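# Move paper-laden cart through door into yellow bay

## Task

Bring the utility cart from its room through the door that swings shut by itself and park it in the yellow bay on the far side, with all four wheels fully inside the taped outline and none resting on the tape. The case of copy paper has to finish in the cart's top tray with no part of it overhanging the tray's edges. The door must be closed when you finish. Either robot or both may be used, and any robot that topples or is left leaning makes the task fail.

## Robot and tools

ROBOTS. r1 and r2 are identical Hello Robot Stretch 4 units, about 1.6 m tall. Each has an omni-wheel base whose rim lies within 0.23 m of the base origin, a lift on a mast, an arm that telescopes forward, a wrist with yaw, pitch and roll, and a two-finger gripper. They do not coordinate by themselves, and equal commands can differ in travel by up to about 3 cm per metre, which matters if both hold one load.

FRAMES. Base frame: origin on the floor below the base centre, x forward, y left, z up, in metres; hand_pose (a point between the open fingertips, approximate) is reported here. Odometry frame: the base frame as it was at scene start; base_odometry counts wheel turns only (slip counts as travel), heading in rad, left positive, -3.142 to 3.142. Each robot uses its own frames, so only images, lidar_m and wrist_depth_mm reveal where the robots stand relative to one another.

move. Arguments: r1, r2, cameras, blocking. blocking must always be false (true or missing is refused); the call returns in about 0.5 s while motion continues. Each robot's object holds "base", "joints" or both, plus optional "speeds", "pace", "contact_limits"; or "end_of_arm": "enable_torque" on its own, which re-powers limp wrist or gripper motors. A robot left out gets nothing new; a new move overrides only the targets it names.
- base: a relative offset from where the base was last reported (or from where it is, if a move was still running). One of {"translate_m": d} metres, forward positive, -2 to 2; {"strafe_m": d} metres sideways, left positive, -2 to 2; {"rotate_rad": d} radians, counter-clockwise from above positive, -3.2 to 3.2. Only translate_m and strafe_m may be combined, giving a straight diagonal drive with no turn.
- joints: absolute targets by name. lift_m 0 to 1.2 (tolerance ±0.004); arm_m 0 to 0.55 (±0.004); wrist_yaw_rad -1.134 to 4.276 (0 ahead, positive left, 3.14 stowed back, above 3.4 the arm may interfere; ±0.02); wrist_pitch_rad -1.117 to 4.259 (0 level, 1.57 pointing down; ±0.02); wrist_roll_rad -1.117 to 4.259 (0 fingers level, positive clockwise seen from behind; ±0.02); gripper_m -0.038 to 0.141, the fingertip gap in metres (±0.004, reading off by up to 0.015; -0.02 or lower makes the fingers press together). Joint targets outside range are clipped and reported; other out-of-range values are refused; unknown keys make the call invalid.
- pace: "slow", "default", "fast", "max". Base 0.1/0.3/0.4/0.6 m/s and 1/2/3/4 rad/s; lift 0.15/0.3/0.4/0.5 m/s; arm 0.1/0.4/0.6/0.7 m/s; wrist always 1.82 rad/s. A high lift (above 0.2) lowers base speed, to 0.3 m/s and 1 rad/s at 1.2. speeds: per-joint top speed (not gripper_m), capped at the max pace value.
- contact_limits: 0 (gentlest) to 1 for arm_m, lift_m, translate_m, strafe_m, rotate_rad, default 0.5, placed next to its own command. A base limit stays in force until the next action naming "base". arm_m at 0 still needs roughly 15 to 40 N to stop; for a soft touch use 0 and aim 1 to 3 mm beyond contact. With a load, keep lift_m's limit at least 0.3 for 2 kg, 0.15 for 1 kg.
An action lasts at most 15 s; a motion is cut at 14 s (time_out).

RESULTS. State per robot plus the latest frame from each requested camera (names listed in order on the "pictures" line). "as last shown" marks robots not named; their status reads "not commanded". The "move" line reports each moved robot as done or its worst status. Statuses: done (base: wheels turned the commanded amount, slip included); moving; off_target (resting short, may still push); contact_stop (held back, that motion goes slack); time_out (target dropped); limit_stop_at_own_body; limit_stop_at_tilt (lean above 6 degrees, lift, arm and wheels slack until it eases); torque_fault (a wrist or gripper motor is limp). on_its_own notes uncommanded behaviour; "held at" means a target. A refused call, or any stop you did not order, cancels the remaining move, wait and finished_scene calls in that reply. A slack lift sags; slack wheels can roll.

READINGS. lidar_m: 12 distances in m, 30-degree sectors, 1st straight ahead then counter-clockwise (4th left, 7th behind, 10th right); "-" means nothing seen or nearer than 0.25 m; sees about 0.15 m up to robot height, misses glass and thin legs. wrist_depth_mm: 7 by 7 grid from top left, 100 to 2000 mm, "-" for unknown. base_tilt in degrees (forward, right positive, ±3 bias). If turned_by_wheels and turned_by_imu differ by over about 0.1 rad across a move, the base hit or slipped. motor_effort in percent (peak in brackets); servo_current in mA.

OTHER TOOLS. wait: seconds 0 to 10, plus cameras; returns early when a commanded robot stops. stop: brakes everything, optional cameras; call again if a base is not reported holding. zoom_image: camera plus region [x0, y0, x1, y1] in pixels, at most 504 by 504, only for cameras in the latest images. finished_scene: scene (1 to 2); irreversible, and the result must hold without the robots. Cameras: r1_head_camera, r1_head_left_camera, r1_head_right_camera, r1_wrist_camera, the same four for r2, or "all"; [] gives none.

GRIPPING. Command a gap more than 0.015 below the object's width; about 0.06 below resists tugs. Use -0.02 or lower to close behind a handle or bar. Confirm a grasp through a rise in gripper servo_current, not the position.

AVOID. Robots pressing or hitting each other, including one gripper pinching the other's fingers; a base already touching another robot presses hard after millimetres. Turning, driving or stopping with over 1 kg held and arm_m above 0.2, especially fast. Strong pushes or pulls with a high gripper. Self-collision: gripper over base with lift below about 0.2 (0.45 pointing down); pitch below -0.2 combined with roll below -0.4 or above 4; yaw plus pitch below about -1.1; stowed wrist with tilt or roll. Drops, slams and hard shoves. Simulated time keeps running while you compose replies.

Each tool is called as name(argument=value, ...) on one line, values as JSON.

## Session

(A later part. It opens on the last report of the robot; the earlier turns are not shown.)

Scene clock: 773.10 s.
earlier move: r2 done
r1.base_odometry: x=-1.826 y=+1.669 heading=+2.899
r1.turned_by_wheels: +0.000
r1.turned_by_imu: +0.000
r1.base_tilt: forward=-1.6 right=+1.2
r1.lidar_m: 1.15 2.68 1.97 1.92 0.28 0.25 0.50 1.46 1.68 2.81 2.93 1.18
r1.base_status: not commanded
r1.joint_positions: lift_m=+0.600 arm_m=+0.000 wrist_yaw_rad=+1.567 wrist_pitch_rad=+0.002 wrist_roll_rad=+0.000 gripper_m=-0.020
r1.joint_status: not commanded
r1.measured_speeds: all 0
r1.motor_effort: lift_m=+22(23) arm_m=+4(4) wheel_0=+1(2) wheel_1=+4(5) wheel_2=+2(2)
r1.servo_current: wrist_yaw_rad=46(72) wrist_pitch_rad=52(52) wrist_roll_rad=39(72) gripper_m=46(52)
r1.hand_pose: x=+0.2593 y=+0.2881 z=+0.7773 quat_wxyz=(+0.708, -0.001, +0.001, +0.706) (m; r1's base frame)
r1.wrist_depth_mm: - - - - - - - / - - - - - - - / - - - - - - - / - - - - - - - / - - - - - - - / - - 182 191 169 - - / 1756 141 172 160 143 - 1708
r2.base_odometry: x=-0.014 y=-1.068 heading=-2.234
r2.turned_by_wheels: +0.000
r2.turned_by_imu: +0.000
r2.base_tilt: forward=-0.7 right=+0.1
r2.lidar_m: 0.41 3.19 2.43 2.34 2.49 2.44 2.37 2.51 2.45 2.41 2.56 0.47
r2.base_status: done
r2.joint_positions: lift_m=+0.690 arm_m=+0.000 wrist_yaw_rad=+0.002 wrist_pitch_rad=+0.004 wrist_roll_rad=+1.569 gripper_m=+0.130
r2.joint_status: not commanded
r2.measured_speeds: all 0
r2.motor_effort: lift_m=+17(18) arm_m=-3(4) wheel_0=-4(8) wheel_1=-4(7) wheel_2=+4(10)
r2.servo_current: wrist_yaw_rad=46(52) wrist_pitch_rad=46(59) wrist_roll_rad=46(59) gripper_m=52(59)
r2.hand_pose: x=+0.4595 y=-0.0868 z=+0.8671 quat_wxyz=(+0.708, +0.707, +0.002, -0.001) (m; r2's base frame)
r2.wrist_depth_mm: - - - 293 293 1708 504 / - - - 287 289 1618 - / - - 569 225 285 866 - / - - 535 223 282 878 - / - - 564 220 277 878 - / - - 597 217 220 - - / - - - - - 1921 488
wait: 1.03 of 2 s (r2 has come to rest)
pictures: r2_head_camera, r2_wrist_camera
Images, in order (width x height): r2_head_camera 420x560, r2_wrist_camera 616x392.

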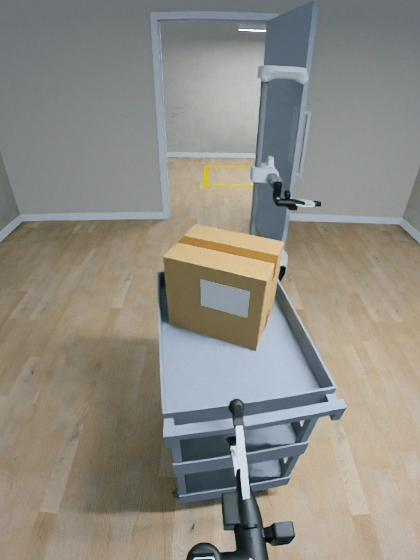

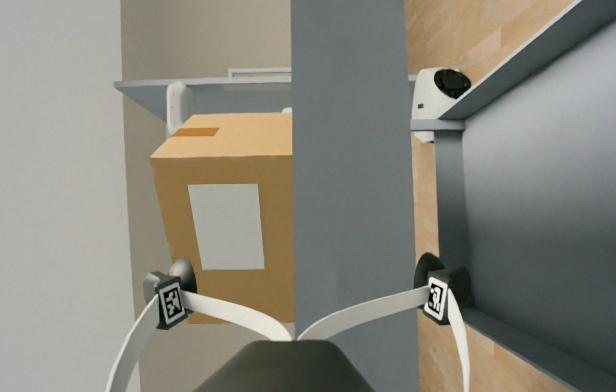

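move(blocking=false, r2={"base":{"translate_m":0.03,"strafe_m":-0.055},"joints":{"gripper_m":0.1},"pace":"slow"}, cameras=[])

wait(seconds=2.5, cameras=["r2_wrist_camera","r2_head_camera"])

move(blocking=false, r2={"joints":{"gripper_m":-0.02}}, cameras=[])

wait(seconds=3, cameras=[])

wait(seconds=0.4, cameras=["r2_wrist_camera","r2_head_camera","r2_head_right_camera"])

Scene clock: 782.50 s.
move: r2 moving
r1: as last shown
r1.base_tilt: forward=-1.6 right=+1.3
r1.lidar_m: 1.16 2.68 1.99 1.92 0.29 0.25 0.52 1.48 1.67 2.81 2.94 1.18
r1.motor_effort: lift_m=+22(22) arm_m=+4(4) wheel_0=+1(1) wheel_1=+5(5) wheel_2=+2(2)
r1.servo_current: wrist_yaw_rad=65(65) wrist_pitch_rad=46(52) wrist_roll_rad=46(65) gripper_m=39(52)
r1.wrist_depth_mm: - - - - - - - / - - - - - - - / - - - - - - - / - - - - - - - / - - - - - - - / - - 182 191 170 - - / 1808 142 172 160 143 - 1708
r2.base_odometry: x=-0.026 y=-1.065 heading=-2.235
r2.turned_by_wheels: +0.000
r2.turned_by_imu: +0.000
r2.base_tilt: forward=-0.7 right=+0.0
r2.lidar_m: 0.42 3.19 2.41 2.32 2.47 2.46 2.38 2.51 2.45 2.38 2.53 0.46
r2.base_status: translate_m moving; strafe_m moving
r2.joint_positions: lift_m=+0.690 arm_m=+0.000 wrist_yaw_rad=+0.002 wrist_pitch_rad=+0.004 wrist_roll_rad=+1.569 gripper_m=+0.123
r2.joint_status: gripper_m moving
r2.measured_speeds: translate_m=+0.024 strafe_m=-0.043 rotate_rad=-0.002 lift_m=+0.000 arm_m=+0.000 wrist_yaw_rad=+0.000 wrist_pitch_rad=+0.000 wrist_roll_rad=+0.000
r2.motor_effort: lift_m=+17(17) arm_m=-3(4) wheel_0=+4(9) wheel_1=-7(7) wheel_2=-6(10)
r2.servo_current: wrist_yaw_rad=59(59) wrist_pitch_rad=46(46) wrist_roll_rad=46(59) gripper_m=85(85)
r2.hand_pose: x=+0.4595 y=-0.0868 z=+0.8671 quat_wxyz=(+0.708, +0.707, +0.002, -0.001) (m; r2's base frame)
r2.wrist_depth_mm: - - - 287 289 1661 1182 / - - - 281 283 1576 - / - - 585 222 281 866 - / - - 517 220 278 866 - / - - 564 216 274 854 - / - - 216 213 270 175 - / - - - - - 1756 512
pictures: none
No camera images: "cameras" was empty.

Scene clock: 783.87 s.
earlier move: r2 done
r1.base_odometry: x=-1.826 y=+1.669 heading=+2.899
r1.turned_by_wheels: +0.000
r1.turned_by_imu: +0.000
r1.base_tilt: forward=-1.6 right=+1.3
r1.lidar_m: 1.16 2.65 1.99 1.91 0.29 0.25 0.52 1.47 1.72 2.81 2.94 1.17
r1.base_status: not commanded
r1.joint_positions: lift_m=+0.600 arm_m=+0.000 wrist_yaw_rad=+1.567 wrist_pitch_rad=+0.002 wrist_roll_rad=+0.000 gripper_m=-0.020
r1.joint_status: not commanded
r1.measured_speeds: all 0
r1.motor_effort: lift_m=+22(23) arm_m=+4(4) wheel_0=+1(2) wheel_1=+5(5) wheel_2=+2(2)
r1.servo_current: wrist_yaw_rad=20(72) wrist_pitch_rad=39(52) wrist_roll_rad=52(72) gripper_m=46(52)
r1.hand_pose: x=+0.2593 y=+0.2881 z=+0.7773 quat_wxyz=(+0.708, -0.001, +0.001, +0.706) (m; r1's base frame)
r1.wrist_depth_mm: - - - - - - - / - - - - - - - / - - - - - - - / - - - - - - - / - - - - - - - / - - 182 191 170 - - / 1708 142 172 159 143 - 1708
r2.base_odometry: x=-0.075 y=-1.057 heading=-2.235
r2.turned_by_wheels: +0.000
r2.turned_by_imu: +0.000
r2.base_tilt: forward=-0.7 right=+0.1
r2.lidar_m: 0.39 0.40 2.48 2.38 2.50 2.49 2.40 2.52 2.42 2.33 2.49 0.47
r2.base_status: done
r2.joint_positions: lift_m=+0.690 arm_m=+0.000 wrist_yaw_rad=+0.002 wrist_pitch_rad=+0.004 wrist_roll_rad=+1.569 gripper_m=+0.100
r2.joint_status: all done
r2.measured_speeds: all 0
r2.motor_effort: lift_m=+17(17) arm_m=-3(4) wheel_0=+5(9) wheel_1=-5(8) wheel_2=-5(10)
r2.servo_current: wrist_yaw_rad=59(59) wrist_pitch_rad=46(46) wrist_roll_rad=33(59) gripper_m=52(85)
r2.hand_pose: x=+0.4595 y=-0.0868 z=+0.8671 quat_wxyz=(+0.708, +0.707, +0.002, -0.001) (m; r2's base frame)
r2.wrist_depth_mm: - - - 206 266 1576 1182 / - - - 203 263 1708 544 / - - - 200 260 842 - / - - 492 198 258 854 - / - - 508 196 255 842 - / - - 195 193 195 - - / - - 603 - 250 - -
wait: 1.37 of 2.5 s (r2 has come to rest)
pictures: r2_head_camera, r2_wrist_camera
Images, in order (width x height): r2_head_camera 420x560, r2_wrist_camera 616x392.

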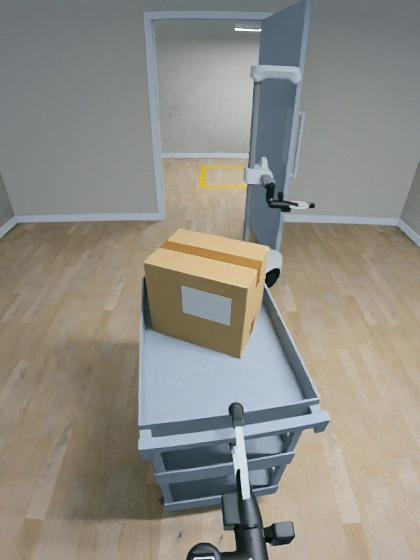

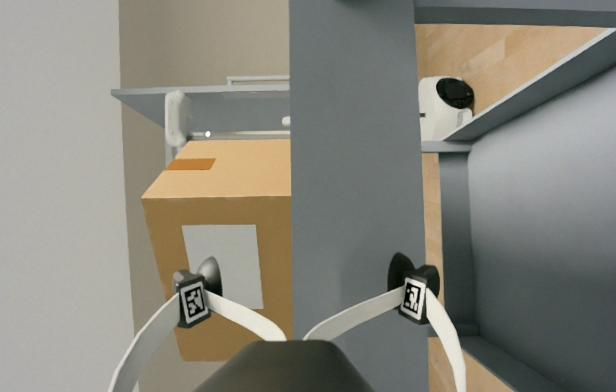

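Scene clock: 784.37 s.
move: r2 moving
r1: as last shown
r1.lidar_m: 1.15 2.69 2.00 1.93 0.30 0.25 0.53 1.47 1.68 2.81 2.91 1.16
r1.motor_effort: lift_m=+22(23) arm_m=+4(4) wheel_0=+0(1) wheel_1=+5(5) wheel_2=+2(2)
r1.servo_current: wrist_yaw_rad=46(65) wrist_pitch_rad=46(52) wrist_roll_rad=39(59) gripper_m=46(46)
r1.wrist_depth_mm: - - - - - - - / - - - - - - - / - - - - - - - / - - - - - - - / - - - - - - - / - - 182 191 170 - - / 1756 142 172 160 144 - 1708
r2.base_odometry: x=-0.075 y=-1.057 heading=-2.235
r2.turned_by_wheels: +0.000
r2.turned_by_imu: +0.000
r2.base_tilt: forward=-0.7 right=+0.1
r2.lidar_m: 0.40 0.41 2.49 2.38 2.49 2.47 2.40 2.56 2.42 2.36 2.49 0.48
r2.base_status: not commanded
r2.joint_positions: lift_m=+0.690 arm_m=+0.000 wrist_yaw_rad=+0.002 wrist_pitch_rad=+0.004 wrist_roll_rad=+1.569 gripper_m=+0.083
r2.joint_status: gripper_m moving
r2.measured_speeds: all 0
r2.motor_effort: lift_m=+17(17) arm_m=-3(4) wheel_0=+4(5) wheel_1=-5(5) wheel_2=-5(6)
r2.servo_current: wrist_yaw_rad=39(59) wrist_pitch_rad=33(46) wrist_roll_rad=39(52) gripper_m=111(111)
r2.hand_pose: x=+0.4595 y=-0.0868 z=+0.8671 quat_wxyz=(+0.708, +0.707, +0.002, -0.001) (m; r2's base frame)
r2.wrist_depth_mm: - - - 206 267 1576 1182 / - - - 203 264 1708 544 / - - - 201 260 842 - / - - 488 198 257 842 - / - - 508 196 255 866 - / - - 196 193 191 - - / - - 609 - 250 - -
pictures: none
No camera images: "cameras" was empty.

Scene clock: 785.80 s.
earlier move: r2 done
r1.base_odometry: x=-1.826 y=+1.669 heading=+2.899
r1.turned_by_wheels: +0.000
r1.turned_by_imu: +0.000
r1.base_tilt: forward=-1.6 right=+1.3
r1.lidar_m: 1.14 2.67 1.99 1.92 0.30 0.25 0.52 1.46 1.67 2.80 2.92 1.19
r1.base_status: not commanded
r1.joint_positions: lift_m=+0.600 arm_m=+0.000 wrist_yaw_rad=+1.567 wrist_pitch_rad=+0.002 wrist_roll_rad=+0.000 gripper_m=-0.020
r1.joint_status: not commanded
r1.measured_speeds: all 0
r1.motor_effort: lift_m=+22(23) arm_m=+4(4) wheel_0=+1(2) wheel_1=+4(5) wheel_2=+2(2)
r1.servo_current: wrist_yaw_rad=65(65) wrist_pitch_rad=39(52) wrist_roll_rad=59(65) gripper_m=46(52)
r1.hand_pose: x=+0.2593 y=+0.2881 z=+0.7773 quat_wxyz=(+0.708, -0.001, +0.001, +0.706) (m; r1's base frame)
r1.wrist_depth_mm: - - - - - - - / - - - - - - - / - - - - - - - / - - - - - - - / - - - - - - - / - - 182 191 170 - - / 1808 141 172 160 143 - 1708
r2.base_odometry: x=-0.075 y=-1.057 heading=-2.234
r2.turned_by_wheels: +0.000
r2.turned_by_imu: +0.000
r2.base_tilt: forward=-0.7 right=+0.1
r2.lidar_m: 0.38 0.41 2.47 2.38 2.50 2.45 2.40 2.54 2.38 2.33 2.45 0.46
r2.base_status: not commanded
r2.joint_positions: lift_m=+0.690 arm_m=+0.000 wrist_yaw_rad=+0.002 wrist_pitch_rad=+0.004 wrist_roll_rad=+1.569 gripper_m=-0.018
r2.joint_status: all done
r2.measured_speeds: all 0
r2.motor_effort: lift_m=+17(17) arm_m=-3(4) wheel_0=+4(5) wheel_1=-5(5) wheel_2=-2(6)
r2.servo_current: wrist_yaw_rad=39(59) wrist_pitch_rad=39(52) wrist_roll_rad=39(59) gripper_m=124(247)
r2.hand_pose: x=+0.4595 y=-0.0868 z=+0.8671 quat_wxyz=(+0.708, +0.707, +0.002, -0.001) (m; r2's base frame)
r2.wrist_depth_mm: - - - 195 257 1499 1182 / - - - 193 255 1756 530 / - - 661 250 252 842 - / - - 480 248 249 842 - / - - 504 187 247 842 - / - - 186 185 179 151 - / - - 591 - 242 130 -
wait: 1.43 of 3 s (r2 has come to rest)
pictures: none
No camera images: "cameras" was empty.

Scene clock: 786.20 s.
r1.base_odometry: x=-1.826 y=+1.669 heading=+2.899
r1.turned_by_wheels: +0.000
r1.turned_by_imu: +0.000
r1.base_tilt: forward=-1.6 right=+1.3
r1.lidar_m: 1.16 2.69 1.99 1.92 0.29 0.25 0.52 1.47 1.68 2.81 2.92 1.16
r1.base_status: not commanded
r1.joint_positions: lift_m=+0.600 arm_m=+0.000 wrist_yaw_rad=+1.567 wrist_pitch_rad=+0.002 wrist_roll_rad=+0.000 gripper_m=-0.020
r1.joint_status: not commanded
r1.measured_speeds: all 0
r1.motor_effort: lift_m=+22(23) arm_m=+4(4) wheel_0=+1(2) wheel_1=+5(5) wheel_2=+2(2)
r1.servo_current: wrist_yaw_rad=46(65) wrist_pitch_rad=46(52) wrist_roll_rad=46(65) gripper_m=39(52)
r1.hand_pose: x=+0.2593 y=+0.2881 z=+0.7773 quat_wxyz=(+0.708, -0.001, +0.001, +0.706) (m; r1's base frame)
r1.wrist_depth_mm: - - - - - - - / - - - - - - - / - - - - - - - / - - - - - - - / - - - - - - - / - - 182 191 169 - - / 1808 142 172 159 144 - 1661
r2.base_odometry: x=-0.075 y=-1.057 heading=-2.234
r2.turned_by_wheels: +0.000
r2.turned_by_imu: +0.000
r2.base_tilt: forward=-0.7 right=+0.1
r2.lidar_m: 0.38 0.40 2.46 2.37 2.53 2.49 2.39 2.54 2.42 2.33 2.49 0.45
r2.base_status: not commanded
r2.joint_positions: lift_m=+0.690 arm_m=+0.000 wrist_yaw_rad=+0.002 wrist_pitch_rad=+0.004 wrist_roll_rad=+1.569 gripper_m=-0.018
r2.joint_status: all done
r2.measured_speeds: all 0
r2.motor_effort: lift_m=+17(17) arm_m=-3(4) wheel_0=+4(5) wheel_1=-5(5) wheel_2=-2(6)
r2.servo_current: wrist_yaw_rad=52(59) wrist_pitch_rad=39(52) wrist_roll_rad=46(59) gripper_m=124(247)
r2.hand_pose: x=+0.4595 y=-0.0868 z=+0.8671 quat_wxyz=(+0.708, +0.707, +0.002, -0.001) (m; r2's base frame)
r2.wrist_depth_mm: - - - 195 257 1537 1160 / - - - 193 254 1661 525 / - - 654 250 252 842 - / - - 480 249 248 854 - / - - 504 187 246 842 - / - - 185 185 179 151 - / - - 591 - 242 130 -
wait: 0.40 s; at rest by 0.27 s
pictures: r2_head_camera, r2_head_right_camera, r2_wrist_camera
Images, in order (width x height): r2_head_camera 420x560, r2_head_right_camera 420x672, r2_wrist_camera 616x392.

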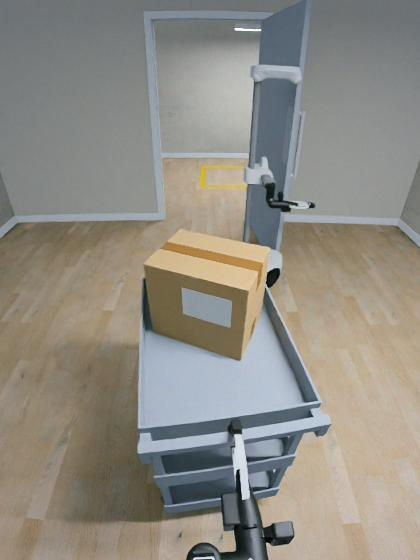

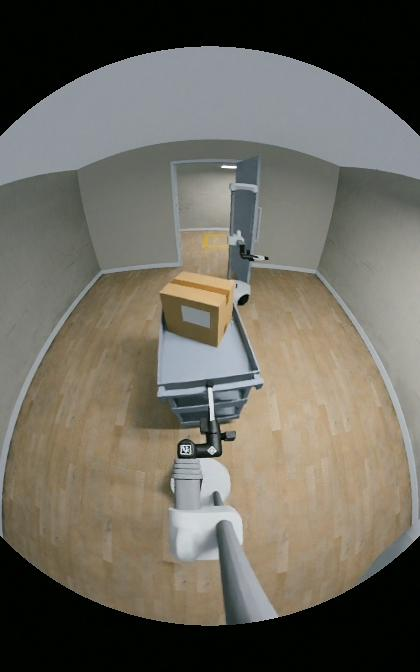

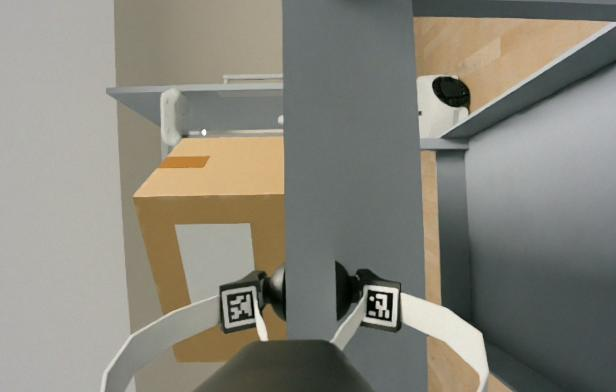

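move(blocking=false, r2={"base":{"strafe_m":-0.2},"pace":"slow","contact_limits":{"strafe_m":0.7}}, cameras=[])

wait(seconds=4, cameras=["r2_head_camera"])

move(blocking=false, r2={"base":{"translate_m":0.35,"strafe_m":0.15},"pace":"slow","contact_limits":{"translate_m":0.7}}, cameras=[])

wait(seconds=5, cameras=["r2_wrist_camera","r2_head_camera","r2_head_right_camera"])

Scene clock: 795.47 s.
move: r2 moving
r1: as last shown
r1.lidar_m: 1.14 2.69 1.99 1.92 0.27 0.25 0.53 1.45 1.69 2.79 2.93 1.19
r1.motor_effort: lift_m=+22(23) arm_m=+4(4) wheel_0=+0(1) wheel_1=+5(5) wheel_2=+2(2)
r1.servo_current: wrist_yaw_rad=39(59) wrist_pitch_rad=46(52) wrist_roll_rad=39(52) gripper_m=46(46)
r1.wrist_depth_mm: - - - - - - - / - - - - - - - / - - - - - - - / - - - - - - - / - - - - - - - / - - 182 191 170 - - / 1708 141 173 160 143 - 1661
r2.base_odometry: x=-0.087 y=-1.049 heading=-2.234
r2.turned_by_wheels: +0.000
r2.turned_by_imu: +0.001
r2.base_tilt: forward=-0.7 right=+0.1
r2.lidar_m: 0.39 0.39 2.48 2.40 2.53 2.47 2.40 2.54 2.40 2.34 2.47 0.46
r2.base_status: strafe_m moving
r2.joint_positions: lift_m=+0.690 arm_m=+0.000 wrist_yaw_rad=+0.002 wrist_pitch_rad=+0.004 wrist_roll_rad=+1.569 gripper_m=-0.018
r2.joint_status: not commanded
r2.measured_speeds: translate_m=+0.000 strafe_m=-0.056 rotate_rad=+0.000 lift_m=+0.000 arm_m=+0.000 wrist_yaw_rad=+0.000 wrist_pitch_rad=+0.000 wrist_roll_rad=+0.000
r2.motor_effort: lift_m=+17(17) arm_m=-3(4) wheel_0=+10(10) wheel_1=-8(9) wheel_2=+0(3)
r2.servo_current: wrist_yaw_rad=39(52) wrist_pitch_rad=39(52) wrist_roll_rad=52(65) gripper_m=111(130)
r2.contact_limits: strafe_m 0.7
r2.hand_pose: x=+0.4595 y=-0.0868 z=+0.8671 quat_wxyz=(+0.708, +0.707, +0.002, -0.001) (m; r2's base frame)
r2.wrist_depth_mm: - - - 196 260 1576 1160 / - - - 195 255 1661 535 / - - - 251 252 820 - / - - 480 248 250 842 - / - - 500 186 246 842 - / - - 185 183 178 150 - / - - 585 - 240 - -
pictures: none
No camera images: "cameras" was empty.

Scene clock: 798.10 s.
earlier move: r2 done
r1.base_odometry: x=-1.826 y=+1.669 heading=+2.899
r1.turned_by_wheels: +0.000
r1.turned_by_imu: +0.000
r1.base_tilt: forward=-1.6 right=+1.3
r1.lidar_m: 1.12 2.66 2.00 1.90 0.29 0.25 0.53 1.47 1.68 2.80 2.94 1.20
r1.base_status: not commanded
r1.joint_positions: lift_m=+0.600 arm_m=+0.000 wrist_yaw_rad=+1.567 wrist_pitch_rad=+0.002 wrist_roll_rad=+0.000 gripper_m=-0.020
r1.joint_status: not commanded
r1.measured_speeds: all 0
r1.motor_effort: lift_m=+22(23) arm_m=+4(4) wheel_0=+1(2) wheel_1=+4(5) wheel_2=+2(2)
r1.servo_current: wrist_yaw_rad=52(72) wrist_pitch_rad=46(52) wrist_roll_rad=52(72) gripper_m=39(52)
r1.hand_pose: x=+0.2593 y=+0.2881 z=+0.7773 quat_wxyz=(+0.708, -0.001, +0.001, +0.706) (m; r1's base frame)
r1.wrist_depth_mm: - - - - - - - / - - - - - - - / - - - - - - - / - - - - - - - / - - - - - - - / - - 182 191 169 - - / 1808 141 172 159 143 - 1756
r2.base_odometry: x=-0.233 y=-0.934 heading=-2.234
r2.turned_by_wheels: +0.000
r2.turned_by_imu: +0.000
r2.base_tilt: forward=-0.7 right=+0.1
r2.lidar_m: 0.35 0.32 2.67 2.59 2.73 2.48 2.41 2.58 2.23 2.13 2.28 0.48
r2.base_status: done
r2.joint_positions: lift_m=+0.690 arm_m=+0.000 wrist_yaw_rad=+0.002 wrist_pitch_rad=+0.004 wrist_roll_rad=+1.569 gripper_m=-0.019
r2.joint_status: not commanded
r2.measured_speeds: all 0
r2.motor_effort: lift_m=+17(17) arm_m=-3(4) wheel_0=+4(12) wheel_1=-5(9) wheel_2=+0(3)
r2.servo_current: wrist_yaw_rad=46(59) wrist_pitch_rad=46(52) wrist_roll_rad=39(65) gripper_m=104(130)
r2.contact_limits: strafe_m 0.7
r2.hand_pose: x=+0.4595 y=-0.0868 z=+0.8671 quat_wxyz=(+0.708, +0.707, +0.002, -0.001) (m; r2's base frame)
r2.wrist_depth_mm: - - - 282 314 1366 1042 / - - - 282 296 1576 1182 / - - - 267 274 1708 512 / - - - 254 259 788 - / - - 473 187 243 854 - / - - 188 175 179 - - / - - 484 - 222 - -
wait: 2.63 of 4 s (r2 has come to rest)
pictures: r2_head_camera
Images, in order (width x height): r2_head_camera 420x560.

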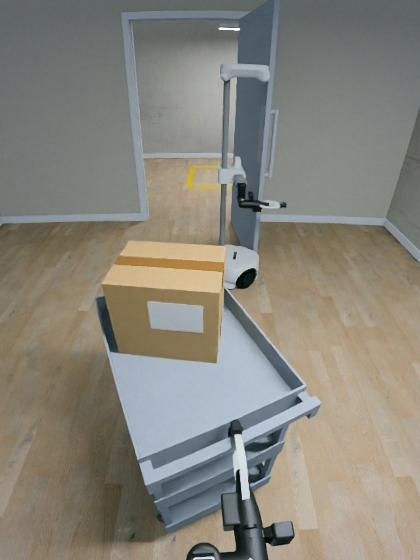

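Scene clock: 798.60 s.
move: r2 moving
r1: as last shown
r1.lidar_m: 1.15 2.69 1.98 1.92 0.30 0.25 0.52 1.46 1.71 2.81 2.95 1.18
r1.motor_effort: lift_m=+22(23) arm_m=+4(4) wheel_0=+1(1) wheel_1=+5(5) wheel_2=+2(2)
r1.servo_current: wrist_yaw_rad=52(52) wrist_pitch_rad=39(46) wrist_roll_rad=59(72) gripper_m=39(46)
r1.wrist_depth_mm: - - - - - - - / - - - - - - - / - - - - - - - / - - - - - - - / - - - - - - - / - - 182 190 169 - - / 1808 141 172 160 143 - 1708
r2.base_odometry: x=-0.236 y=-0.947 heading=-2.235
r2.turned_by_wheels: +0.000
r2.turned_by_imu: +0.000
r2.base_tilt: forward=-0.7 right=+0.1
r2.lidar_m: 0.32 0.33 2.66 2.58 2.74 2.51 2.40 2.58 2.23 2.15 2.27 0.46
r2.base_status: translate_m moving; strafe_m moving
r2.joint_positions: lift_m=+0.690 arm_m=+0.000 wrist_yaw_rad=+0.000 wrist_pitch_rad=+0.005 wrist_roll_rad=+1.569 gripper_m=-0.019
r2.joint_status: not commanded
r2.measured_speeds: translate_m=+0.050 strafe_m=+0.021 rotate_rad=-0.004 lift_m=+0.000 arm_m=+0.000 wrist_yaw_rad=-0.035 wrist_pitch_rad=+0.000 wrist_roll_rad=+0.000
r2.motor_effort: lift_m=+18(18) arm_m=-3(4) wheel_0=+4(8) wheel_1=+7(8) wheel_2=-13(13)
r2.servo_current: wrist_yaw_rad=39(59) wrist_pitch_rad=52(52) wrist_roll_rad=52(59) gripper_m=85(111)
r2.contact_limits: translate_m 0.7
r2.hand_pose: x=+0.4593 y=-0.0875 z=+0.8666 quat_wxyz=(+0.708, +0.707, +0.002, -0.002) (m; r2's base frame)
r2.wrist_depth_mm: - - - 272 314 1366 1042 / - - - 222 294 1499 430 / - - - 208 276 1661 496 / - - - 194 255 809 - / - - 488 182 240 820 - / - - 186 169 181 - - / - - 477 - 216 - -
pictures: none
No camera images: "cameras" was empty.

Scene clock: 803.10 s.
earlier move: r2 done
r1.base_odometry: x=-1.826 y=+1.669 heading=+2.899
r1.turned_by_wheels: +0.000
r1.turned_by_imu: +0.000
r1.base_tilt: forward=-1.6 right=+1.2
r1.lidar_m: 1.12 2.67 2.00 1.92 0.28 0.25 0.52 1.46 1.68 2.80 2.95 0.93
r1.base_status: not commanded
r1.joint_positions: lift_m=+0.600 arm_m=+0.000 wrist_yaw_rad=+1.567 wrist_pitch_rad=+0.002 wrist_roll_rad=+0.000 gripper_m=-0.020
r1.joint_status: not commanded
r1.measured_speeds: all 0
r1.motor_effort: lift_m=+22(23) arm_m=+4(4) wheel_0=+1(2) wheel_1=+5(5) wheel_2=+2(2)
r1.servo_current: wrist_yaw_rad=46(72) wrist_pitch_rad=46(52) wrist_roll_rad=33(72) gripper_m=39(52)
r1.hand_pose: x=+0.2593 y=+0.2881 z=+0.7773 quat_wxyz=(+0.708, -0.001, +0.001, +0.706) (m; r1's base frame)
r1.wrist_depth_mm: - - - - - - - / - - - - - - - / - - - - - - - / - - - - - - - / - - - - - - - / - - 182 191 169 - - / 1808 141 172 160 143 - 1661
r2.base_odometry: x=-0.330 y=-1.302 heading=-2.234
r2.turned_by_wheels: +0.000
r2.turned_by_imu: +0.000
r2.base_tilt: forward=-0.7 right=+0.1
r2.lidar_m: 0.31 0.32 2.51 2.44 2.55 2.85 2.78 2.92 2.37 2.32 2.47 0.45
r2.base_status: done
r2.joint_positions: lift_m=+0.690 arm_m=+0.000 wrist_yaw_rad=-0.004 wrist_pitch_rad=+0.006 wrist_roll_rad=+1.569 gripper_m=-0.019
r2.joint_status: not commanded
r2.measured_speeds: all 0
r2.motor_effort: lift_m=+18(18) arm_m=-3(4) wheel_0=+2(8) wheel_1=+4(9) wheel_2=-7(15)
r2.servo_current: wrist_yaw_rad=46(59) wrist_pitch_rad=39(59) wrist_roll_rad=33(59) gripper_m=85(111)
r2.contact_limits: translate_m 0.7
r2.hand_pose: x=+0.4589 y=-0.0885 z=+0.8665 quat_wxyz=(+0.708, +0.707, +0.001, -0.003) (m; r2's base frame)
r2.wrist_depth_mm: - - - 274 - 1499 1098 / - - - 236 319 343 345 / - - - 216 286 1464 500 / - - - 200 262 1618 - / - - 564 185 244 809 - / - 459 185 169 179 - - / - - 466 - 216 - -
wait: 4.50 of 5 s (r2 has come to rest)
pictures: r2_head_camera, r2_head_right_camera, r2_wrist_camera
Images, in order (width x height): r2_head_camera 420x560, r2_head_right_camera 420x672, r2_wrist_camera 616x392.

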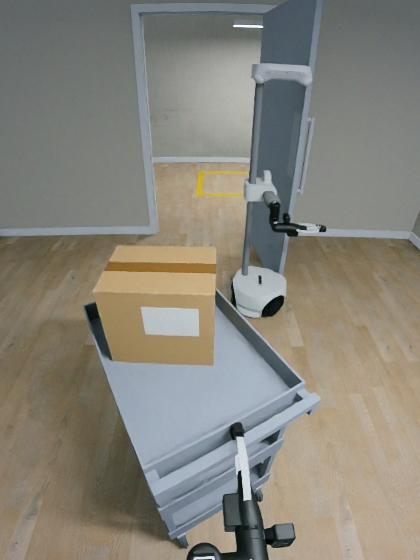

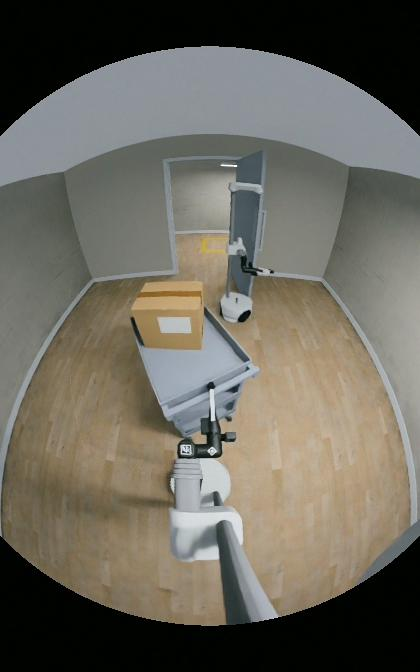

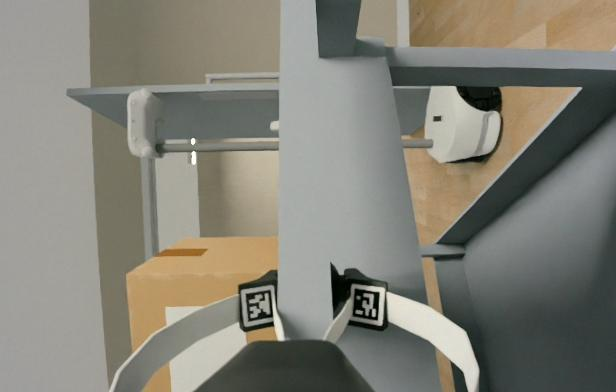

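move(blocking=false, r2={"base":{"translate_m":-0.08,"strafe_m":0.28},"pace":"slow","contact_limits":{"translate_m":0.7}}, cameras=[])

wait(seconds=5, cameras=["r2_wrist_camera","r2_head_camera"])

Scene clock: 808.20 s.
move: r2 moving
r1: as last shown
r1.base_tilt: forward=-1.6 right=+1.3
r1.lidar_m: 1.16 2.65 1.99 1.92 0.29 0.25 0.54 1.45 1.71 2.80 2.94 0.91
r1.motor_effort: lift_m=+23(23) arm_m=+4(4) wheel_0=+1(1) wheel_1=+4(5) wheel_2=+2(2)
r1.servo_current: wrist_yaw_rad=52(59) wrist_pitch_rad=33(46) wrist_roll_rad=65(65) gripper_m=46(46)
r1.wrist_depth_mm: - - - - - - - / - - - - - - - / - - - - - - - / - - - - - - - / - - - - - - - / - - 183 191 169 - - / 1756 141 172 159 143 - 1708
r2.base_odometry: x=-0.319 y=-1.307 heading=-2.234
r2.turned_by_wheels: +0.000
r2.turned_by_imu: +0.001
r2.base_tilt: forward=-0.6 right=+0.1
r2.lidar_m: 0.31 0.34 2.48 2.42 2.56 2.84 2.76 2.90 2.38 2.32 2.47 0.46
r2.base_status: translate_m moving; strafe_m moving
r2.joint_positions: lift_m=+0.690 arm_m=+0.000 wrist_yaw_rad=-0.004 wrist_pitch_rad=+0.006 wrist_roll_rad=+1.569 gripper_m=-0.019
r2.joint_status: not commanded
r2.measured_speeds: translate_m=-0.013 strafe_m=+0.049 rotate_rad=+0.000 lift_m=+0.000 arm_m=+0.000 wrist_yaw_rad=+0.000 wrist_pitch_rad=+0.000 wrist_roll_rad=+0.000
r2.motor_effort: lift_m=+18(18) arm_m=-3(4) wheel_0=-8(11) wheel_1=+6(8) wheel_2=+5(7)
r2.servo_current: wrist_yaw_rad=39(52) wrist_pitch_rad=59(59) wrist_roll_rad=46(52) gripper_m=78(85)
r2.contact_limits: translate_m 0.7
r2.hand_pose: x=+0.4589 y=-0.0885 z=+0.8664 quat_wxyz=(+0.708, +0.707, +0.001, -0.003) (m; r2's base frame)
r2.wrist_depth_mm: - - - 274 - 1537 1098 / - - - 235 315 345 347 / - - - 215 285 1499 500 / - - - 198 260 1661 - / - - 554 185 242 820 - / - 459 185 168 180 - - / - - 466 - 216 - -
pictures: none
No camera images: "cameras" was empty.

Scene clock: 811.87 s.
earlier move: r2 done
r1.base_odometry: x=-1.826 y=+1.669 heading=+2.899
r1.turned_by_wheels: +0.000
r1.turned_by_imu: +0.000
r1.base_tilt: forward=-1.6 right=+1.3
r1.lidar_m: 1.58 2.66 2.00 1.92 0.29 0.25 0.52 1.48 1.69 2.80 2.94 0.99
r1.base_status: not commanded
r1.joint_positions: lift_m=+0.600 arm_m=+0.000 wrist_yaw_rad=+1.567 wrist_pitch_rad=+0.002 wrist_roll_rad=+0.000 gripper_m=-0.020
r1.joint_status: not commanded
r1.measured_speeds: all 0
r1.motor_effort: lift_m=+23(23) arm_m=+4(4) wheel_0=+1(2) wheel_1=+5(5) wheel_2=+2(2)
r1.servo_current: wrist_yaw_rad=52(72) wrist_pitch_rad=33(52) wrist_roll_rad=52(72) gripper_m=46(52)
r1.hand_pose: x=+0.2593 y=+0.2881 z=+0.7773 quat_wxyz=(+0.708, -0.001, +0.001, +0.706) (m; r1's base frame)
r1.wrist_depth_mm: - - - - - - - / - - - - - - - / - - - - - - - / - - - - - - - / - - - - - - - / - - 182 191 170 - - / 1808 141 172 159 143 - 1661
r2.base_odometry: x=-0.061 y=-1.412 heading=-2.234
r2.turned_by_wheels: +0.000
r2.turned_by_imu: +0.000
r2.base_tilt: forward=-0.7 right=+0.1
r2.lidar_m: 0.38 0.38 2.21 2.16 2.26 2.76 2.67 2.81 2.69 2.56 2.72 0.44
r2.base_status: done
r2.joint_positions: lift_m=+0.690 arm_m=+0.000 wrist_yaw_rad=-0.001 wrist_pitch_rad=+0.006 wrist_roll_rad=+1.569 gripper_m=-0.019
r2.joint_status: not commanded
r2.measured_speeds: all 0
r2.motor_effort: lift_m=+18(18) arm_m=-3(4) wheel_0=-4(12) wheel_1=+4(8) wheel_2=+7(9)
r2.servo_current: wrist_yaw_rad=46(59) wrist_pitch_rad=46(59) wrist_roll_rad=52(59) gripper_m=78(91)
r2.contact_limits: translate_m 0.7
r2.hand_pose: x=+0.4592 y=-0.0878 z=+0.8664 quat_wxyz=(+0.708, +0.707, +0.002, -0.003) (m; r2's base frame)
r2.wrist_depth_mm: - - - 171 232 1576 1182 / - - - 171 231 1576 - / - - 530 172 232 809 - / - 480 462 232 232 854 - / - - 512 172 234 842 - / - - 186 172 180 - - / - - - - 235 1576 -
wait: 3.67 of 5 s (r2 has come to rest)
pictures: r2_head_camera, r2_wrist_camera
Images, in order (width x height): r2_head_camera 420x560, r2_wrist_camera 616x392.

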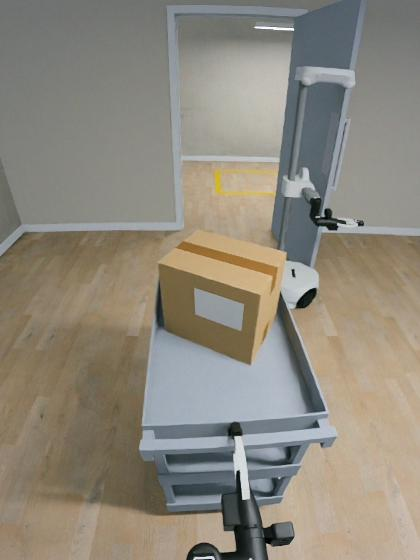

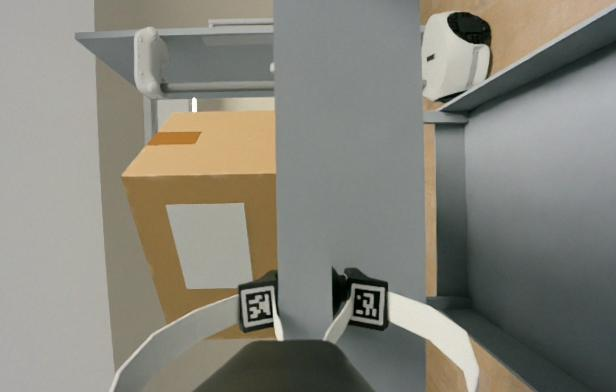

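move(blocking=false, r2={"base":{"translate_m":0.3,"strafe_m":-0.02},"pace":"slow","contact_limits":{"translate_m":0.6}}, cameras=[])

wait(seconds=5, cameras=["r2_wrist_camera","r2_head_camera"])

Scene clock: 818.10 s.
move: r2 moving
r1: as last shown
r1.lidar_m: 1.56 2.67 2.00 1.92 0.29 0.25 0.53 1.48 1.69 2.79 2.94 0.97
r1.motor_effort: lift_m=+22(22) arm_m=+4(4) wheel_0=+0(1) wheel_1=+5(5) wheel_2=+2(2)
r1.servo_current: wrist_yaw_rad=46(59) wrist_pitch_rad=39(46) wrist_roll_rad=26(59) gripper_m=39(46)
r1.wrist_depth_mm: - - - - - - - / - - - - - - - / - - - - - - - / - - - - - - - / - - - - - - - / - - 182 191 169 - - / 1808 142 172 160 143 - 1708
r2.base_odometry: x=-0.068 y=-1.421 heading=-2.234
r2.turned_by_wheels: +0.000
r2.turned_by_imu: +0.000
r2.base_tilt: forward=-0.7 right=+0.0
r2.lidar_m: 0.39 0.44 2.23 2.15 2.26 2.74 2.67 2.84 2.69 2.58 2.72 0.42
r2.base_status: translate_m moving; strafe_m moving
r2.joint_positions: lift_m=+0.690 arm_m=+0.000 wrist_yaw_rad=-0.001 wrist_pitch_rad=+0.006 wrist_roll_rad=+1.569 gripper_m=-0.019
r2.joint_status: not commanded
r2.measured_speeds: translate_m=+0.048 strafe_m=-0.004 rotate_rad=-0.002 lift_m=+0.000 arm_m=+0.000 wrist_yaw_rad=+0.000 wrist_pitch_rad=+0.000 wrist_roll_rad=+0.000
r2.motor_effort: lift_m=+18(18) arm_m=-3(4) wheel_0=+7(8) wheel_1=+6(6) wheel_2=-13(13)
r2.servo_current: wrist_yaw_rad=39(59) wrist_pitch_rad=52(52) wrist_roll_rad=46(59) gripper_m=78(85)
r2.contact_limits: translate_m 0.6
r2.hand_pose: x=+0.4592 y=-0.0878 z=+0.8664 quat_wxyz=(+0.708, +0.707, +0.002, -0.003) (m; r2's base frame)
r2.wrist_depth_mm: - - - 173 234 1537 1182 / - - - 173 233 1537 - / - - 554 172 233 809 - / - 477 462 233 233 842 - / - - 504 172 233 842 - / - - 185 172 179 - - / - - - - 232 - -
pictures: none
No camera images: "cameras" was empty.

Scene clock: 821.90 s.
earlier move: r2 done
r1.base_odometry: x=-1.826 y=+1.669 heading=+2.899
r1.turned_by_wheels: +0.000
r1.turned_by_imu: +0.000
r1.base_tilt: forward=-1.6 right=+1.3
r1.lidar_m: 4.64 2.67 1.98 1.92 0.28 0.25 0.54 1.47 1.68 2.81 0.88 0.73
r1.base_status: not commanded
r1.joint_positions: lift_m=+0.600 arm_m=+0.000 wrist_yaw_rad=+1.567 wrist_pitch_rad=+0.002 wrist_roll_rad=+0.000 gripper_m=-0.020
r1.joint_status: not commanded
r1.measured_speeds: all 0
r1.motor_effort: lift_m=+22(23) arm_m=+4(4) wheel_0=+1(1) wheel_1=+5(5) wheel_2=+2(2)
r1.servo_current: wrist_yaw_rad=59(65) wrist_pitch_rad=46(52) wrist_roll_rad=39(72) gripper_m=39(52)
r1.hand_pose: x=+0.2593 y=+0.2881 z=+0.7773 quat_wxyz=(+0.708, -0.001, +0.001, +0.706) (m; r1's base frame)
r1.wrist_depth_mm: - - - - - - - / - - - - - - - / - - - - - - - / - - - - - - - / - - - - - - - / - - 182 191 169 - - / 1808 141 172 160 143 - 1756
r2.base_odometry: x=-0.261 y=-1.636 heading=-2.234
r2.turned_by_wheels: +0.001
r2.turned_by_imu: +0.002
r2.base_tilt: forward=-0.7 right=+0.1
r2.lidar_m: 0.40 0.42 2.24 2.15 2.25 3.03 2.97 3.13 2.67 2.58 2.73 0.44
r2.base_status: done
r2.joint_positions: lift_m=+0.690 arm_m=+0.000 wrist_yaw_rad=-0.001 wrist_pitch_rad=+0.006 wrist_roll_rad=+1.569 gripper_m=-0.019
r2.joint_status: not commanded
r2.measured_speeds: all 0
r2.motor_effort: lift_m=+18(18) arm_m=-3(4) wheel_0=+7(13) wheel_1=+3(9) wheel_2=-6(15)
r2.servo_current: wrist_yaw_rad=39(65) wrist_pitch_rad=52(52) wrist_roll_rad=52(59) gripper_m=85(85)
r2.contact_limits: translate_m 0.6
r2.hand_pose: x=+0.4592 y=-0.0876 z=+0.8664 quat_wxyz=(+0.708, +0.707, +0.002, -0.002) (m; r2's base frame)
r2.wrist_depth_mm: - - - 167 228 1281 1118 / - - - 168 229 1308 - / - - 521 169 229 831 - / - 484 466 230 229 842 - / - - 512 171 232 842 - / - - 185 172 179 - - / - - - - 235 1576 -
wait: 3.80 of 5 s (r2 has come to rest)
pictures: r2_head_camera, r2_wrist_camera
Images, in order (width x height): r2_head_camera 420x560, r2_wrist_camera 616x392.

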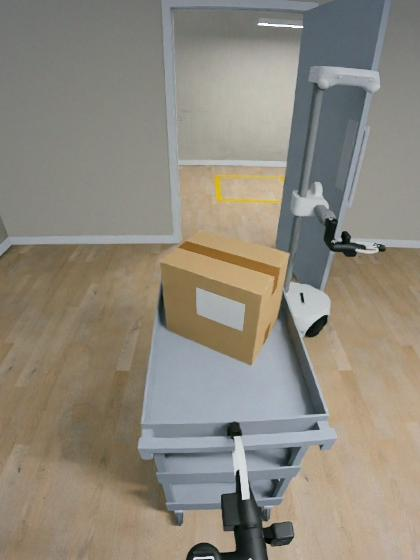

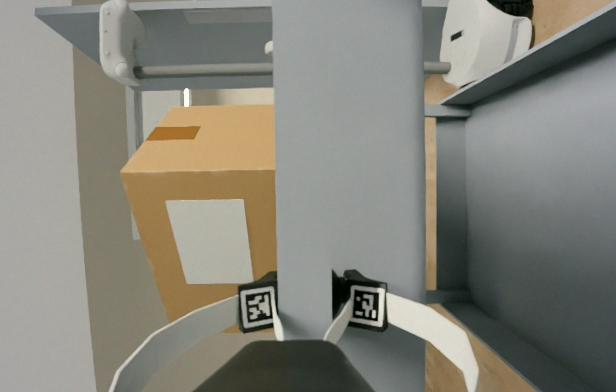

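move(blocking=false, r2={"base":{"translate_m":0.4,"strafe_m":-0.03},"pace":"slow","contact_limits":{"translate_m":0.6}}, cameras=[])

wait(seconds=6, cameras=["r2_wrist_camera","r2_head_camera"])

Scene clock: 826.73 s.
move: r2 moving
r1: as last shown
r1.lidar_m: 4.66 2.68 2.00 1.92 0.29 0.25 0.54 1.47 1.69 2.81 0.85 0.69
r1.motor_effort: lift_m=+22(22) arm_m=+4(4) wheel_0=+1(1) wheel_1=+4(5) wheel_2=+2(2)
r1.servo_current: wrist_yaw_rad=59(65) wrist_pitch_rad=33(46) wrist_roll_rad=52(65) gripper_m=52(52)
r1.wrist_depth_mm: - - - - - - - / - - - - - - - / - - - - - - - / - - - - - - - / - - - - - - - / - - 182 191 169 - - / 1756 141 172 159 143 - 1661
r2.base_odometry: x=-0.269 y=-1.645 heading=-2.233
r2.turned_by_wheels: +0.000
r2.turned_by_imu: +0.001
r2.base_tilt: forward=-0.6 right=+0.1
r2.lidar_m: 0.37 0.39 2.23 2.15 2.28 3.05 2.98 3.16 2.66 2.56 2.74 0.42
r2.base_status: translate_m moving; strafe_m moving
r2.joint_positions: lift_m=+0.690 arm_m=+0.000 wrist_yaw_rad=-0.001 wrist_pitch_rad=+0.006 wrist_roll_rad=+1.569 gripper_m=-0.019
r2.joint_status: not commanded
r2.measured_speeds: translate_m=+0.049 strafe_m=-0.004 rotate_rad=-0.001 lift_m=+0.000 arm_m=+0.000 wrist_yaw_rad=+0.000 wrist_pitch_rad=+0.000 wrist_roll_rad=+0.000
r2.motor_effort: lift_m=+18(18) arm_m=-3(4) wheel_0=+10(13) wheel_1=+7(7) wheel_2=-9(12)
r2.servo_current: wrist_yaw_rad=52(52) wrist_pitch_rad=46(52) wrist_roll_rad=46(59) gripper_m=78(85)
r2.contact_limits: translate_m 0.6
r2.hand_pose: x=+0.4592 y=-0.0876 z=+0.8664 quat_wxyz=(+0.708, +0.707, +0.002, -0.002) (m; r2's base frame)
r2.wrist_depth_mm: - - - 168 228 1281 1138 / - - - 169 229 1281 - / - - 517 169 230 820 - / - 480 466 229 232 831 - / - - 512 171 232 842 - / - - 185 171 179 - - / - - - - 235 1576 -
pictures: none
No camera images: "cameras" was empty.

Scene clock: 831.53 s.
earlier move: r2 done
r1.base_odometry: x=-1.826 y=+1.669 heading=+2.899
r1.turned_by_wheels: +0.000
r1.turned_by_imu: +0.000
r1.base_tilt: forward=-1.6 right=+1.3
r1.lidar_m: 4.63 2.65 1.99 1.93 0.29 0.25 0.53 1.47 1.67 2.78 0.47 0.56
r1.base_status: not commanded
r1.joint_positions: lift_m=+0.600 arm_m=+0.000 wrist_yaw_rad=+1.567 wrist_pitch_rad=+0.002 wrist_roll_rad=+0.000 gripper_m=-0.020
r1.joint_status: not commanded
r1.measured_speeds: all 0
r1.motor_effort: lift_m=+22(23) arm_m=+4(4) wheel_0=+0(2) wheel_1=+5(5) wheel_2=+2(2)
r1.servo_current: wrist_yaw_rad=59(72) wrist_pitch_rad=39(52) wrist_roll_rad=72(72) gripper_m=46(52)
r1.hand_pose: x=+0.2593 y=+0.2881 z=+0.7773 quat_wxyz=(+0.708, -0.001, +0.001, +0.706) (m; r1's base frame)
r1.wrist_depth_mm: - - - - - - - / - - - - - - - / - - - - - - - / - - - - - - - / - - - - - - - / - - 182 191 169 - - / 1756 141 173 160 143 - 1708
r2.base_odometry: x=-0.530 y=-1.932 heading=-2.233
r2.turned_by_wheels: +0.000
r2.turned_by_imu: +0.002
r2.base_tilt: forward=-0.7 right=+0.1
r2.lidar_m: 0.39 0.39 2.22 2.16 2.32 3.26 3.40 3.48 2.66 2.55 2.71 0.45
r2.base_status: done
r2.joint_positions: lift_m=+0.690 arm_m=+0.000 wrist_yaw_rad=+0.000 wrist_pitch_rad=+0.006 wrist_roll_rad=+1.569 gripper_m=-0.019
r2.joint_status: not commanded
r2.measured_speeds: all 0
r2.motor_effort: lift_m=+18(18) arm_m=-3(4) wheel_0=+7(13) wheel_1=+5(8) wheel_2=-4(12)
r2.servo_current: wrist_yaw_rad=39(65) wrist_pitch_rad=46(52) wrist_roll_rad=52(65) gripper_m=78(91)
r2.contact_limits: translate_m 0.6
r2.hand_pose: x=+0.4593 y=-0.0875 z=+0.8664 quat_wxyz=(+0.708, +0.707, +0.002, -0.002) (m; r2's base frame)
r2.wrist_depth_mm: - 1078 - 180 242 1118 931 / - - - 178 239 1618 - / - - 603 177 237 809 - / - 496 462 235 236 831 - / - - 492 174 233 842 - / - - 186 173 179 - - / - - 591 - 231 - -
wait: 4.80 of 6 s (r2 has come to rest)
pictures: r2_head_camera, r2_wrist_camera
Images, in order (width x height): r2_head_camera 420x560, r2_wrist_camera 616x392.

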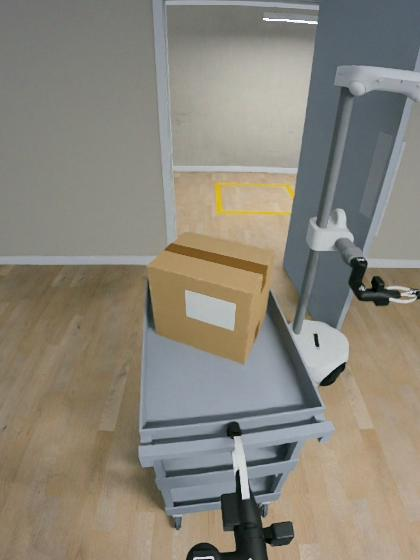

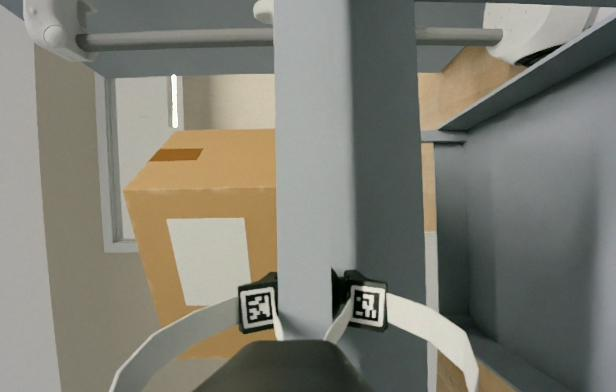

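move(blocking=false, r2={"base":{"strafe_m":0.08},"pace":"slow","contact_limits":{"strafe_m":0.6}}, cameras=[])

wait(seconds=2.5, cameras=[])

move(blocking=false, r2={"base":{"translate_m":0.4,"strafe_m":-0.05},"pace":"slow","contact_limits":{"translate_m":0.6}}, cameras=[])

wait(seconds=6, cameras=["r2_wrist_camera","r2_head_camera","r2_head_right_camera"])

Scene clock: 838.33 s.
move: r2 moving
r1: as last shown
r1.base_tilt: forward=-1.5 right=+1.2
r1.lidar_m: 4.65 2.67 1.97 1.92 0.29 0.25 0.53 1.46 1.69 2.79 0.47 0.55
r1.motor_effort: lift_m=+22(23) arm_m=+4(4) wheel_0=+1(1) wheel_1=+4(5) wheel_2=+2(2)
r1.servo_current: wrist_yaw_rad=46(59) wrist_pitch_rad=46(46) wrist_roll_rad=52(59) gripper_m=46(46)
r1.wrist_depth_mm: - - - - - - - / - - - - - - - / - - - - - - - / - - - - - - - / - - - - - - - / - - 182 191 169 - - / 1808 141 172 159 143 - 1708
r2.base_odometry: x=-0.519 y=-1.941 heading=-2.233
r2.turned_by_wheels: +0.000
r2.turned_by_imu: +0.000
r2.base_tilt: forward=-0.7 right=+0.1
r2.lidar_m: 0.37 0.38 2.23 2.15 2.31 3.31 3.38 3.53 2.69 2.57 2.74 0.43
r2.base_status: strafe_m moving
r2.joint_positions: lift_m=+0.690 arm_m=+0.000 wrist_yaw_rad=-0.001 wrist_pitch_rad=+0.006 wrist_roll_rad=+1.569 gripper_m=-0.019
r2.joint_status: not commanded
r2.measured_speeds: translate_m=+0.000 strafe_m=+0.056 rotate_rad=-0.002 lift_m=+0.000 arm_m=+0.000 wrist_yaw_rad=-0.017 wrist_pitch_rad=+0.000 wrist_roll_rad=+0.000
r2.motor_effort: lift_m=+18(18) arm_m=-4(4) wheel_0=-13(13) wheel_1=+6(9) wheel_2=+1(3)
r2.servo_current: wrist_yaw_rad=46(52) wrist_pitch_rad=52(52) wrist_roll_rad=59(59) gripper_m=78(85)
r2.contact_limits: strafe_m 0.6
r2.hand_pose: x=+0.4592 y=-0.0876 z=+0.8664 quat_wxyz=(+0.708, +0.707, +0.002, -0.002) (m; r2's base frame)
r2.wrist_depth_mm: - 1078 1098 181 244 1118 931 / - - - 180 241 1618 521 / - - 621 178 239 809 - / - 500 462 236 236 842 - / - - 496 175 234 820 - / - - 185 172 180 - - / - - 585 - 230 - -
pictures: none
No camera images: "cameras" was empty.

Scene clock: 839.77 s.
earlier move: r2 done
r1.base_odometry: x=-1.826 y=+1.669 heading=+2.899
r1.turned_by_wheels: +0.000
r1.turned_by_imu: +0.000
r1.base_tilt: forward=-1.6 right=+1.3
r1.lidar_m: 4.65 2.67 1.99 1.89 0.29 0.25 0.55 1.44 1.67 0.84 0.43 0.59
r1.base_status: not commanded
r1.joint_positions: lift_m=+0.600 arm_m=+0.000 wrist_yaw_rad=+1.567 wrist_pitch_rad=+0.002 wrist_roll_rad=+0.000 gripper_m=-0.020
r1.joint_status: not commanded
r1.measured_speeds: all 0
r1.motor_effort: lift_m=+22(23) arm_m=+4(4) wheel_0=+1(2) wheel_1=+4(5) wheel_2=+2(2)
r1.servo_current: wrist_yaw_rad=46(72) wrist_pitch_rad=46(52) wrist_roll_rad=52(72) gripper_m=39(52)
r1.hand_pose: x=+0.2593 y=+0.2881 z=+0.7773 quat_wxyz=(+0.708, -0.001, +0.001, +0.706) (m; r1's base frame)
r1.wrist_depth_mm: - - - - - - - / - - - - - - - / - - - - - - - / - - - - - - - / - - - - - - - / - - 182 190 170 - - / 1808 141 172 159 143 - 1708
r2.base_odometry: x=-0.467 y=-1.981 heading=-2.233
r2.turned_by_wheels: +0.001
r2.turned_by_imu: +0.001
r2.base_tilt: forward=-0.7 right=+0.0
r2.lidar_m: 0.41 0.42 2.16 2.09 2.23 3.15 3.38 3.53 2.74 2.65 1.41 0.41
r2.base_status: done
r2.joint_positions: lift_m=+0.690 arm_m=+0.000 wrist_yaw_rad=-0.003 wrist_pitch_rad=+0.006 wrist_roll_rad=+1.569 gripper_m=-0.019
r2.joint_status: not commanded
r2.measured_speeds: all 0
r2.motor_effort: lift_m=+18(18) arm_m=-3(4) wheel_0=-4(13) wheel_1=+5(9) wheel_2=+0(3)
r2.servo_current: wrist_yaw_rad=52(59) wrist_pitch_rad=39(52) wrist_roll_rad=59(59) gripper_m=85(91)
r2.contact_limits: strafe_m 0.6
r2.hand_pose: x=+0.4590 y=-0.0882 z=+0.8664 quat_wxyz=(+0.708, +0.707, +0.001, -0.003) (m; r2's base frame)
r2.wrist_depth_mm: - 1078 1118 166 225 1160 946 / - - - 167 227 809 - / - - 500 168 228 842 - / - 484 469 229 230 831 - / - - 517 171 232 831 - / - - 185 172 180 - - / - - - - - 1576 -
wait: 1.43 of 2.5 s (r2 has come to rest)
pictures: none
No camera images: "cameras" was empty.

Scene clock: 840.27 s.
move: r2 moving
r1: as last shown
r1.lidar_m: 4.65 2.70 2.00 1.92 0.29 0.25 0.51 1.45 1.70 0.82 0.45 0.61
r1.motor_effort: lift_m=+22(22) arm_m=+4(4) wheel_0=+1(1) wheel_1=+5(5) wheel_2=+2(2)
r1.servo_current: wrist_yaw_rad=52(59) wrist_pitch_rad=39(52) wrist_roll_rad=46(59) gripper_m=39(52)
r1.wrist_depth_mm: - - - - - - - / - - - - - - - / - - - - - - - / - - - - - - - / - - - - - - - / - - 182 191 169 - - / 1808 141 172 159 144 - 1708
r2.base_odometry: x=-0.476 y=-1.990 heading=-2.233
r2.turned_by_wheels: +0.000
r2.turned_by_imu: +0.000
r2.base_tilt: forward=-0.7 right=+0.0
r2.lidar_m: 0.38 0.41 2.15 2.11 2.21 3.16 3.41 3.55 2.73 2.65 1.44 0.43
r2.base_status: translate_m moving; strafe_m moving
r2.joint_positions: lift_m=+0.690 arm_m=+0.000 wrist_yaw_rad=-0.003 wrist_pitch_rad=+0.006 wrist_roll_rad=+1.569 gripper_m=-0.019
r2.joint_status: not commanded
r2.measured_speeds: translate_m=+0.050 strafe_m=-0.006 rotate_rad=+0.000 lift_m=+0.000 arm_m=+0.000 wrist_yaw_rad=+0.000 wrist_pitch_rad=+0.000 wrist_roll_rad=+0.000
r2.motor_effort: lift_m=+18(18) arm_m=-3(4) wheel_0=+6(9) wheel_1=+6(8) wheel_2=-13(13)
r2.servo_current: wrist_yaw_rad=52(52) wrist_pitch_rad=46(52) wrist_roll_rad=46(59) gripper_m=85(91)
r2.contact_limits: translate_m 0.6
r2.hand_pose: x=+0.4590 y=-0.0882 z=+0.8664 quat_wxyz=(+0.708, +0.707, +0.001, -0.003) (m; r2's base frame)
r2.wrist_depth_mm: - 1098 1138 164 224 1160 917 / - - - 166 225 778 - / - - 500 167 228 820 - / - 484 469 228 229 842 - / - - 521 170 231 854 - / - - 185 172 179 - - / - - - - - 1576 -
pictures: none
No camera images: "cameras" was empty.

Scene clock: 845.07 s.
earlier move: r2 done
r1.base_odometry: x=-1.826 y=+1.669 heading=+2.899
r1.turned_by_wheels: +0.000
r1.turned_by_imu: +0.000
r1.base_tilt: forward=-1.6 right=+1.3
r1.lidar_m: 4.65 2.70 2.00 1.92 0.26 0.25 0.54 1.46 0.46 0.42 0.42 0.57
r1.base_status: not commanded
r1.joint_positions: lift_m=+0.600 arm_m=+0.000 wrist_yaw_rad=+1.567 wrist_pitch_rad=+0.002 wrist_roll_rad=+0.000 gripper_m=-0.020
r1.joint_status: not commanded
r1.measured_speeds: all 0
r1.motor_effort: lift_m=+22(23) arm_m=+4(4) wheel_0=+1(2) wheel_1=+4(5) wheel_2=+2(2)
r1.servo_current: wrist_yaw_rad=46(72) wrist_pitch_rad=33(52) wrist_roll_rad=59(72) gripper_m=46(52)
r1.hand_pose: x=+0.2593 y=+0.2881 z=+0.7773 quat_wxyz=(+0.708, -0.001, +0.001, +0.706) (m; r1's base frame)
r1.wrist_depth_mm: - - - - - - - / - - - - - - - / - - - - - - - / - - - - - - - / - - - - - - - / - - 182 191 169 - - / 1756 141 172 159 144 - 1708
r2.base_odometry: x=-0.752 y=-2.266 heading=-2.233
r2.turned_by_wheels: +0.000
r2.turned_by_imu: +0.002
r2.base_tilt: forward=-0.6 right=+0.1
r2.lidar_m: 0.35 0.39 2.17 2.12 2.23 3.17 3.81 3.56 2.71 2.61 0.89 0.43
r2.base_status: done
r2.joint_positions: lift_m=+0.690 arm_m=+0.000 wrist_yaw_rad=+0.000 wrist_pitch_rad=+0.006 wrist_roll_rad=+1.569 gripper_m=-0.019
r2.joint_status: not commanded
r2.measured_speeds: all 0
r2.motor_effort: lift_m=+18(18) arm_m=-3(4) wheel_0=+5(13) wheel_1=+5(8) wheel_2=-5(13)
r2.servo_current: wrist_yaw_rad=39(59) wrist_pitch_rad=46(52) wrist_roll_rad=52(65) gripper_m=78(91)
r2.contact_limits: translate_m 0.6
r2.hand_pose: x=+0.4593 y=-0.0874 z=+0.8664 quat_wxyz=(+0.708, +0.707, +0.002, -0.002) (m; r2's base frame)
r2.wrist_depth_mm: - - - 177 239 1537 1160 / 1756 - - 177 238 1661 - / 1808 - 591 175 236 809 - / - 480 466 235 236 842 - / - 508 500 174 235 820 - / - - 185 173 179 - - / - - - - 232 - -
wait: 4.80 of 6 s (r2 has come to rest)
pictures: r2_head_camera, r2_head_right_camera, r2_wrist_camera
Images, in order (width x height): r2_head_camera 420x560, r2_head_right_camera 420x672, r2_wrist_camera 616x392.

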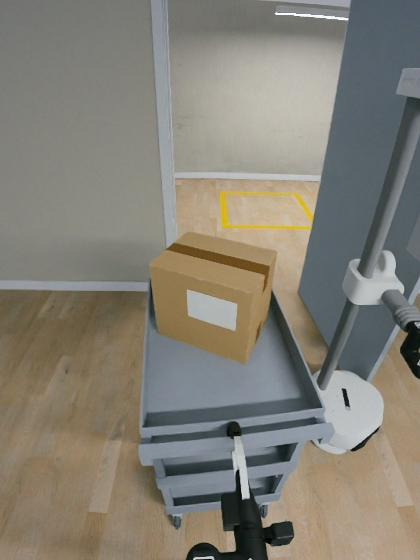

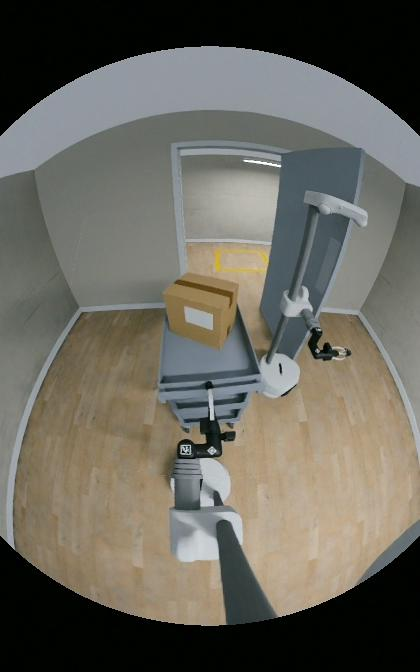

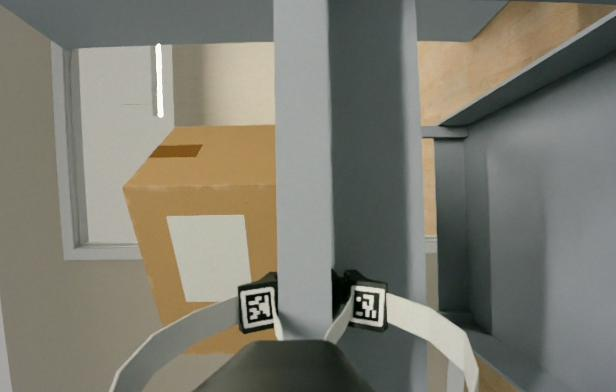

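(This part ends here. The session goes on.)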